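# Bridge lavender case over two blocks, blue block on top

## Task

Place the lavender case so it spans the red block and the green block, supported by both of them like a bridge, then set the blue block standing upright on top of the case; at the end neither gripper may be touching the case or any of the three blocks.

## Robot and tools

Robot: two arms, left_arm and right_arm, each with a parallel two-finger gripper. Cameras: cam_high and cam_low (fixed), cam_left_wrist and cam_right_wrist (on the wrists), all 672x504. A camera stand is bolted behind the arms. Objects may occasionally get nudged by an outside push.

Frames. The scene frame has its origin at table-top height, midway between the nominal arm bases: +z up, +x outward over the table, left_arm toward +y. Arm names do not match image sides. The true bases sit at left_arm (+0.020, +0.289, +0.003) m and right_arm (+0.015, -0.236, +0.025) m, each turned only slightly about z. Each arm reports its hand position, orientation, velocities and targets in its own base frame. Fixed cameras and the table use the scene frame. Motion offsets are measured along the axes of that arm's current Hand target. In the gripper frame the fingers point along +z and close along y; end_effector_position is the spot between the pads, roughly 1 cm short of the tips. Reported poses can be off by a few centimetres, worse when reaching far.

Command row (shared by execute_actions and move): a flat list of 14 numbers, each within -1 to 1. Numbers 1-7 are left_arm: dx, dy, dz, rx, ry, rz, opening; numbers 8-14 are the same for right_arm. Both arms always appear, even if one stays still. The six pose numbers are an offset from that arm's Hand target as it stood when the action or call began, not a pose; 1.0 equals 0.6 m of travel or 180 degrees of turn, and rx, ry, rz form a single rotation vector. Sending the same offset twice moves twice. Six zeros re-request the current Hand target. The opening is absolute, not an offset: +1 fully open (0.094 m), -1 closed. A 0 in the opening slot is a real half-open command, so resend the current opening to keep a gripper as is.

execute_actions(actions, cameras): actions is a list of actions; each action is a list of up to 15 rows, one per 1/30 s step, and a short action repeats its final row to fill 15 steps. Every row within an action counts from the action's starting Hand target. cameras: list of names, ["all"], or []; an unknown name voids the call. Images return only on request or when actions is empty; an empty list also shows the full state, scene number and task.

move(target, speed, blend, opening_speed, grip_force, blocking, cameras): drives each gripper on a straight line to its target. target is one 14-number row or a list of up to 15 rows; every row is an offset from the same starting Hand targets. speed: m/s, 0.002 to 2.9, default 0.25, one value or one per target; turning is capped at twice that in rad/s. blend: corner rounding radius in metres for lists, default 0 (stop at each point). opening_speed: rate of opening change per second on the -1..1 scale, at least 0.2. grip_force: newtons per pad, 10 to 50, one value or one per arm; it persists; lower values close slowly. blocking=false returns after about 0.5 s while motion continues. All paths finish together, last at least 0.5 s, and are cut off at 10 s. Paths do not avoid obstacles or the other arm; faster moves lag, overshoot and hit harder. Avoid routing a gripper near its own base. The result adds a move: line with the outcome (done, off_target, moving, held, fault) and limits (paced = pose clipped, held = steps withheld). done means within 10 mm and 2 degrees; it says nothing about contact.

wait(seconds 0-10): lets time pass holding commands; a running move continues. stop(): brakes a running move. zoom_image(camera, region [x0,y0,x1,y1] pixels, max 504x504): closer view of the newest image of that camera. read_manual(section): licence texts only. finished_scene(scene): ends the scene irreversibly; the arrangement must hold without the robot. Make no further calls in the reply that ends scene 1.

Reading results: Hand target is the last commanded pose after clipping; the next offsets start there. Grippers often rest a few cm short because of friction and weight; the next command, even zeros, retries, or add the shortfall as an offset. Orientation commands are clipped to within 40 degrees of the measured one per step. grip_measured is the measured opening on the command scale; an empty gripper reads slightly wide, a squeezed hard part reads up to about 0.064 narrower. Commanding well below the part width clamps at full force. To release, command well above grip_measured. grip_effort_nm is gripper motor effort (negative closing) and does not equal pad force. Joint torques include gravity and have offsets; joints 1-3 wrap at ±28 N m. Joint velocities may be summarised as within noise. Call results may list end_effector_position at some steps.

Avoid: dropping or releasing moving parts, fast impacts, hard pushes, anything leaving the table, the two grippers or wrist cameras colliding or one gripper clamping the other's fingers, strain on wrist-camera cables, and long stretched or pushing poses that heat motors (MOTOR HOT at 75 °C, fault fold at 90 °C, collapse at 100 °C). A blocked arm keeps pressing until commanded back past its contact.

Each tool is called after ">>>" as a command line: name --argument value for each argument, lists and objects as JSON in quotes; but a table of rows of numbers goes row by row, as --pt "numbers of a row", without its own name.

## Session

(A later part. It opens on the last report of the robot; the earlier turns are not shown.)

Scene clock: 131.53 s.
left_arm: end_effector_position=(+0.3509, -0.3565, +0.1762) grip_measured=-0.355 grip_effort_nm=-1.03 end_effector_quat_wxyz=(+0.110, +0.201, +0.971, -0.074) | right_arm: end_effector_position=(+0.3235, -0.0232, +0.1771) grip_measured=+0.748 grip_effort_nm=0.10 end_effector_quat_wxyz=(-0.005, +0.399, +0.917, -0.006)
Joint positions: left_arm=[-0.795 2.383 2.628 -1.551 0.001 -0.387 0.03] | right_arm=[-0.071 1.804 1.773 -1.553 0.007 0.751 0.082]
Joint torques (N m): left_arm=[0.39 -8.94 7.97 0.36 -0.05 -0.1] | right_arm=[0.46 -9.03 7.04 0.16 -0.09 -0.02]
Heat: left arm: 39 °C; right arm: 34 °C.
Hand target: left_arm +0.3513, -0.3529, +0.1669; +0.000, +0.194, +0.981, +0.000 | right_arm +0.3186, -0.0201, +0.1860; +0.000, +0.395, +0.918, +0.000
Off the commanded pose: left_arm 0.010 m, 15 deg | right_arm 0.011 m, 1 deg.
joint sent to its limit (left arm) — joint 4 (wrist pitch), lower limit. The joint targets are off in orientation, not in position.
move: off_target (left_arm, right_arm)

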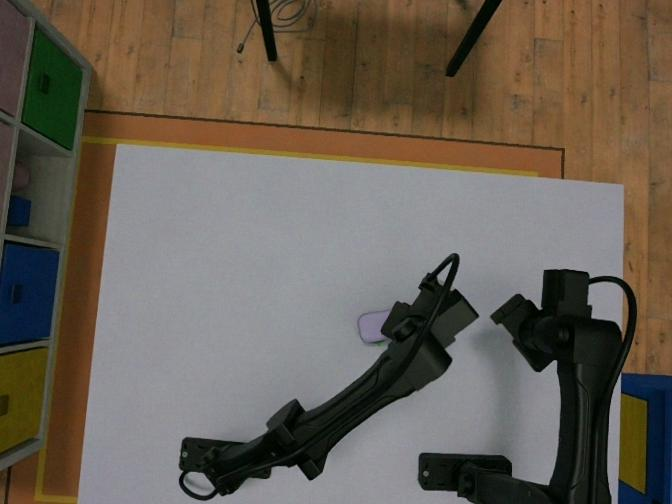

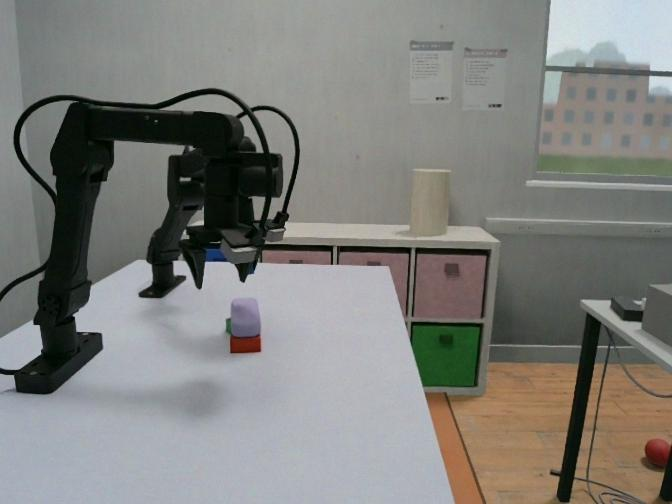

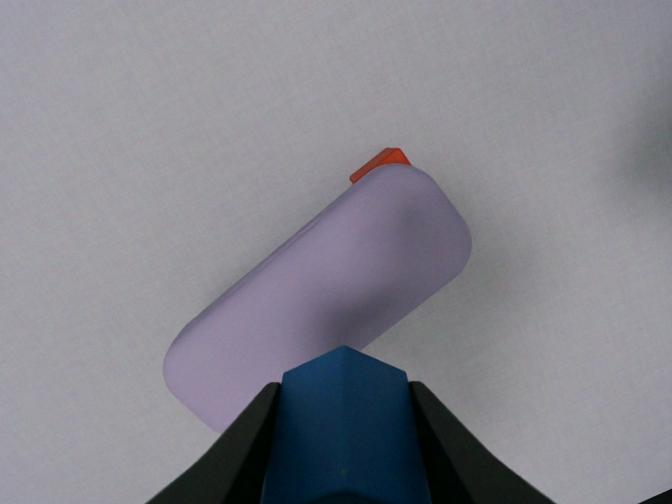

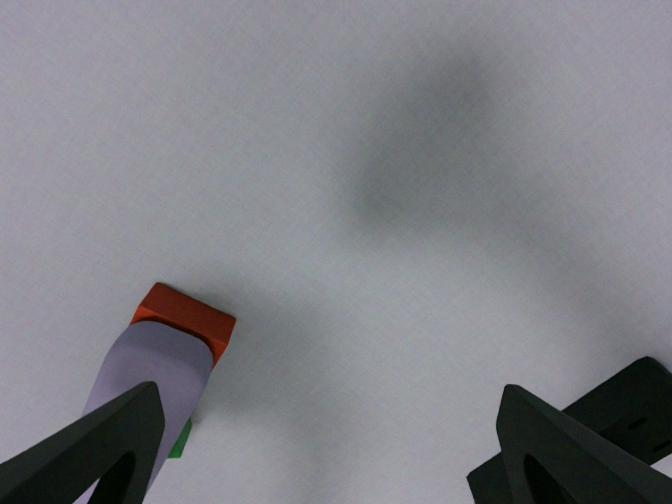

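>>> move --target '[0.0372,0.0297,0.1115,0,0,0,-0.6, 0,0,0,0,0,0,0.75]' --speed 0.2 --cameras '["all"]'

>>> zoom_image --camera "cam_low" --region '[190, 230, 290, 360]'

Scene clock: 141.00 s.
left_arm: end_effector_position=(+0.3416, -0.3370, +0.1131) grip_measured=-0.355 grip_effort_nm=-1.02 end_effector_quat_wxyz=(+0.029, +0.195, +0.980, -0.020) | right_arm: end_effector_position=(+0.3235, -0.0232, +0.1771) grip_measured=+0.748 grip_effort_nm=0.10 end_effector_quat_wxyz=(-0.005, +0.399, +0.917, -0.006)
Joint positions: left_arm=[-0.78 2.435 2.489 -1.553 0.001 -0.388 0.03] | right_arm=[-0.071 1.804 1.773 -1.553 0.007 0.751 0.082]
Joint torques (N m): left_arm=[0.5 -9.94 4.9 -0.01 -0.04 0.08] | right_arm=[0.51 -9.06 7.04 0.15 -0.08 -0.04]
Heat: left arm: 39 °C; right arm: 35 °C.
Hand target: left_arm +0.3373, -0.3280, +0.0999; +0.000, +0.195, +0.981, +0.000 | right_arm +0.3186, -0.0201, +0.1860; +0.000, +0.395, +0.918, +0.000
Off the commanded pose: left_arm 0.016 m, 4 deg | right_arm 0.011 m, 1 deg.
joint sent to its limit (left arm) — joint 4 (wrist pitch), lower limit. The joint targets still meet the commanded pose.
move: off_target (left_arm, right_arm)

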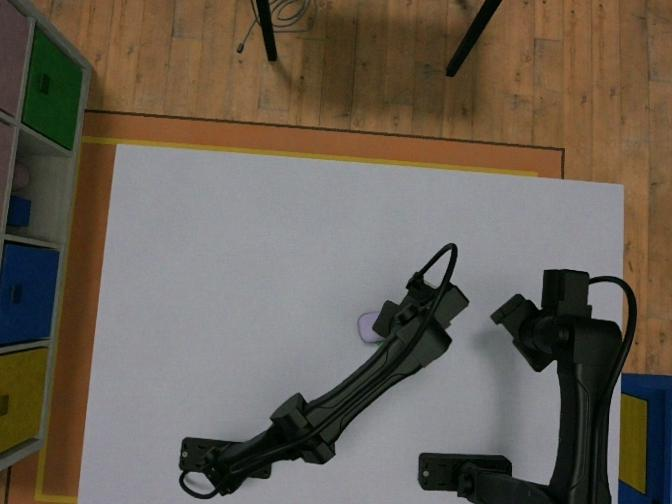

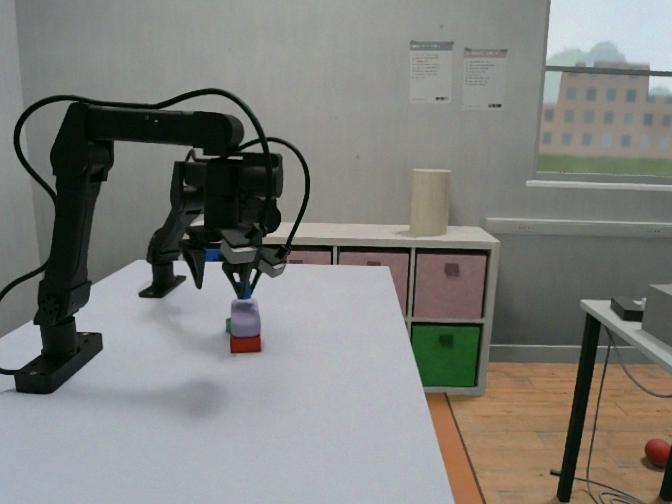

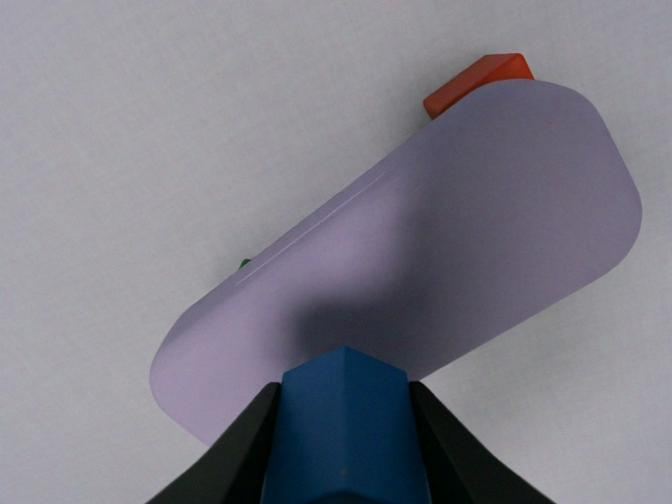

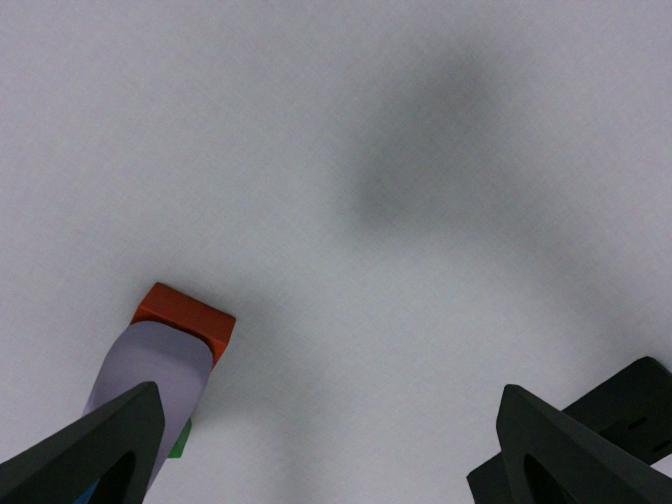

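Scaled by 3.877 from the camera's 672x504 image, which has a finer 960x720 frame.

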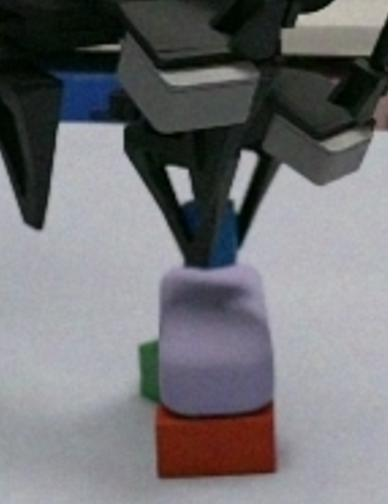

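>>> move --target '[0,0,0.028,0,0,0,-0.6, 0,0,0,0,0,0,0.75]' --speed 0.12 --cameras '["cam_low"]'

>>> zoom_image --camera "cam_low" --region '[200, 260, 280, 340]'

Scene clock: 146.70 s.
left_arm: end_effector_position=(+0.3358, -0.3314, +0.0939) grip_measured=-0.355 grip_effort_nm=-1.03 end_effector_quat_wxyz=(+0.008, +0.195, +0.981, -0.006) | right_arm: end_effector_position=(+0.3235, -0.0232, +0.1771) grip_measured=+0.748 grip_effort_nm=0.10 end_effector_quat_wxyz=(-0.005, +0.399, +0.917, -0.006)
Joint positions: left_arm=[-0.78 2.435 2.413 -1.529 0.002 -0.388 0.03] | right_arm=[-0.071 1.804 1.773 -1.553 0.007 0.751 0.082]
Joint torques (N m): left_arm=[0.51 -10.76 4.07 0.35 -0.05 0.08] | right_arm=[0.49 -9.05 7.05 0.14 -0.08 -0.05]
Heat: left arm: 38 °C; right arm: 35 °C.
Hand target: left_arm +0.3373, -0.3280, +0.0832; +0.000, +0.195, +0.981, +0.000 | right_arm +0.3186, -0.0201, +0.1860; +0.000, +0.395, +0.918, +0.000
Off the commanded pose: left_arm 0.011 m, 1 deg | right_arm 0.011 m, 1 deg.
move: off_target (left_arm, right_arm)
Images, in order (width x height): cam_low 672x504.

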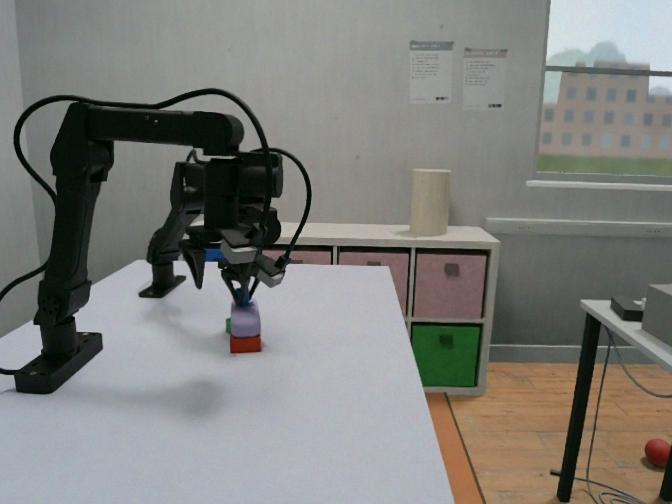

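Scaled by 6.300 from the camera's 672x504 image, which has a finer 960x720 frame.

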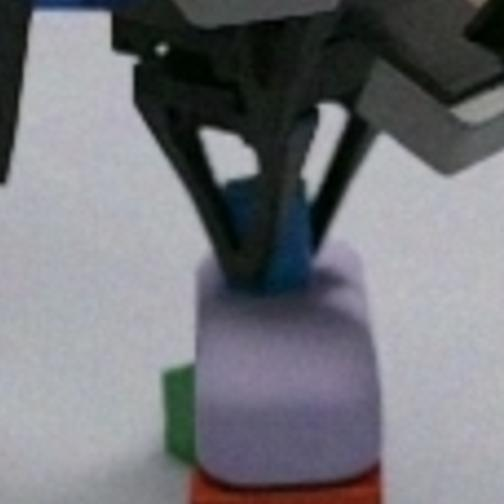

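>>> move --target '[0,0,0.01,0,0,0,-0.6, 0,0,0,0,0,0,0.75]' --speed 0.1 --cameras '["cam_low"]'

>>> zoom_image --camera "cam_low" --region '[200, 260, 280, 340]'

Scene clock: 149.37 s.
left_arm: end_effector_position=(+0.3350, -0.3319, +0.0925) grip_measured=-0.355 grip_effort_nm=-1.02 end_effector_quat_wxyz=(+0.008, +0.195, +0.981, -0.009) | right_arm: end_effector_position=(+0.3235, -0.0232, +0.1771) grip_measured=+0.748 grip_effort_nm=0.10 end_effector_quat_wxyz=(-0.005, +0.399, +0.917, -0.006)
Joint positions: left_arm=[-0.78 2.424 2.387 -1.511 0.007 -0.388 0.03] | right_arm=[-0.071 1.804 1.773 -1.553 0.007 0.751 0.082]
Joint torques (N m): left_arm=[0.53 -10.5 3.06 0.5 -0.1 0.08] | right_arm=[0.5 -9.01 6.98 0.15 -0.08 -0.05]
Heat: left arm: 38 °C; right arm: 35 °C.
Hand target: left_arm +0.3373, -0.3280, +0.0772; +0.000, +0.195, +0.981, +0.000 | right_arm +0.3186, -0.0201, +0.1860; +0.000, +0.395, +0.918, +0.000
Off the commanded pose: left_arm 0.016 m, 1 deg | right_arm 0.011 m, 1 deg.
move: off_target (left_arm, right_arm)
Images, in order (width x height): cam_low 672x504.

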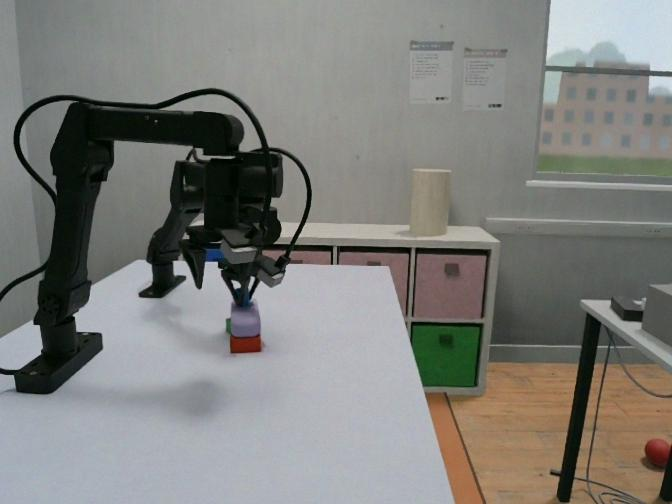

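Scaled by 6.300 from the camera's 672x504 image, which has a finer 960x720 frame.

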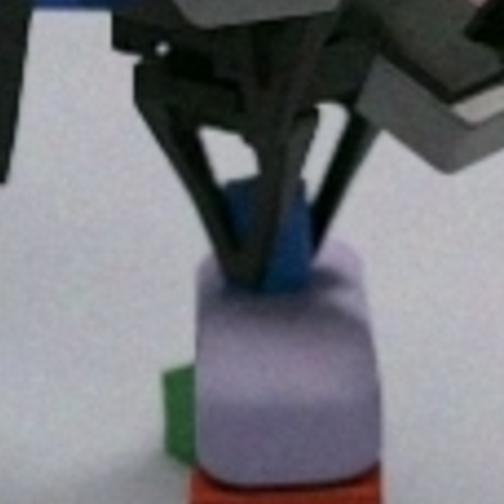

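>>> move --pt "0 0 -0.016 0 0 0 -0.6 0 0 0 0 0 0 0.75" --pt "0 0 -0.016 0 0 0 0.25 0 0 0 0 0 0 0.75" --pt "0 0 -0.138 0 0 0 0.25 0 0 0 0 0 0 0.75" --pt "0.1645 0.235 -0.138 0 0 0 0.25 0 0 0 0 0 0 0.75" --speed '[0.1,0.1,0.12,0.3]' --opening_speed 1.0 --blend '[0,0,0.02,0]' --cameras '["cam_high","cam_low"]'

>>> zoom_image --camera "cam_low" --region '[200, 260, 280, 360]'

>>> zoom_image --camera "cam_high" --region '[340, 280, 450, 370]'

Scene clock: 156.30 s.
left_arm: end_effector_position=(+0.3025, -0.1606, +0.1586) grip_measured=+0.247 grip_effort_nm=0.13 end_effector_quat_wxyz=(-0.003, +0.189, +0.982, +0.002) | right_arm: end_effector_position=(+0.3235, -0.0232, +0.1771) grip_measured=+0.748 grip_effort_nm=0.10 end_effector_quat_wxyz=(-0.005, +0.399, +0.917, -0.006)
Joint positions: left_arm=[-0.492 1.859 1.768 -1.487 -0.001 -0.112 0.059] | right_arm=[-0.071 1.804 1.773 -1.553 0.007 0.751 0.082]
Joint torques (N m): left_arm=[-0.14 -8.88 4.66 0.23 -0.02 0.11] | right_arm=[0.51 -9.01 7.02 0.16 -0.08 -0.03]
Heat: left arm: 38 °C; right arm: 35 °C.
Hand target: left_arm +0.3000, -0.1600, +0.1601; +0.000, +0.194, +0.981, +0.000 | right_arm +0.3186, -0.0201, +0.1860; +0.000, +0.395, +0.918, +0.000
Off the commanded pose: left_arm 0.003 m, 1 deg | right_arm 0.011 m, 1 deg.
move: off_target (right_arm)
Images, in order (width x height): cam_high 672x504, cam_low 672x504.

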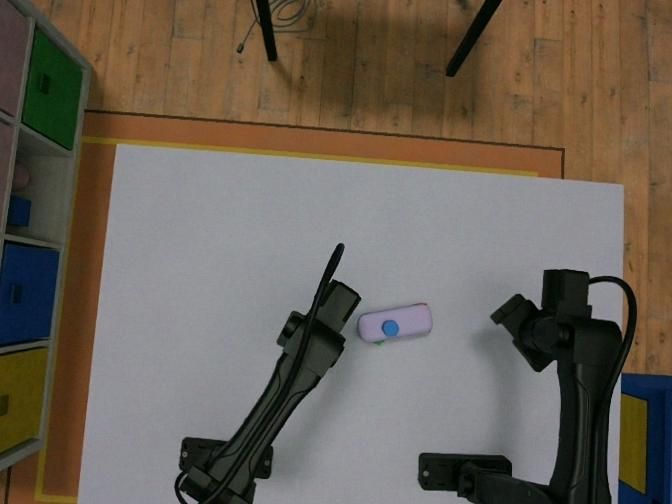

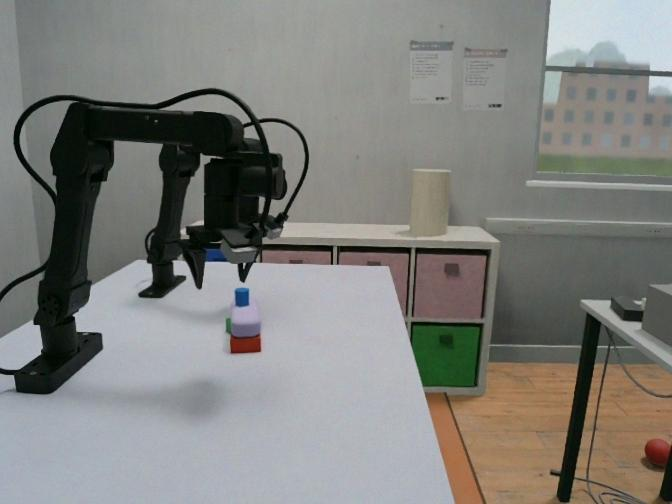

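Scaled by 5.040 from the camera's 672x504 image, which has a finer 960x720 frame.

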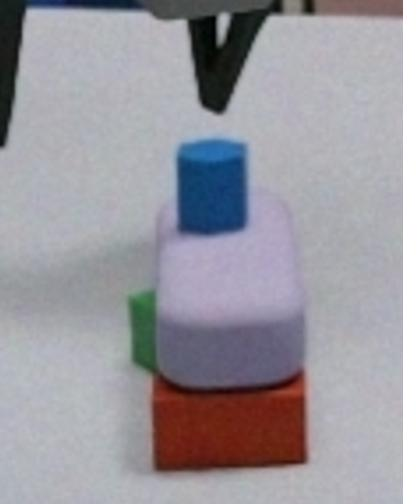

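Scaled by 4.582 from the camera's 672x504 image, which has a finer 960x720 frame.

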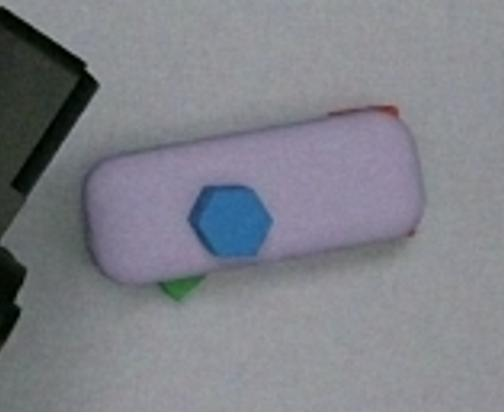

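>>> finished_scene --scene 1

The scene is finished: the task was done.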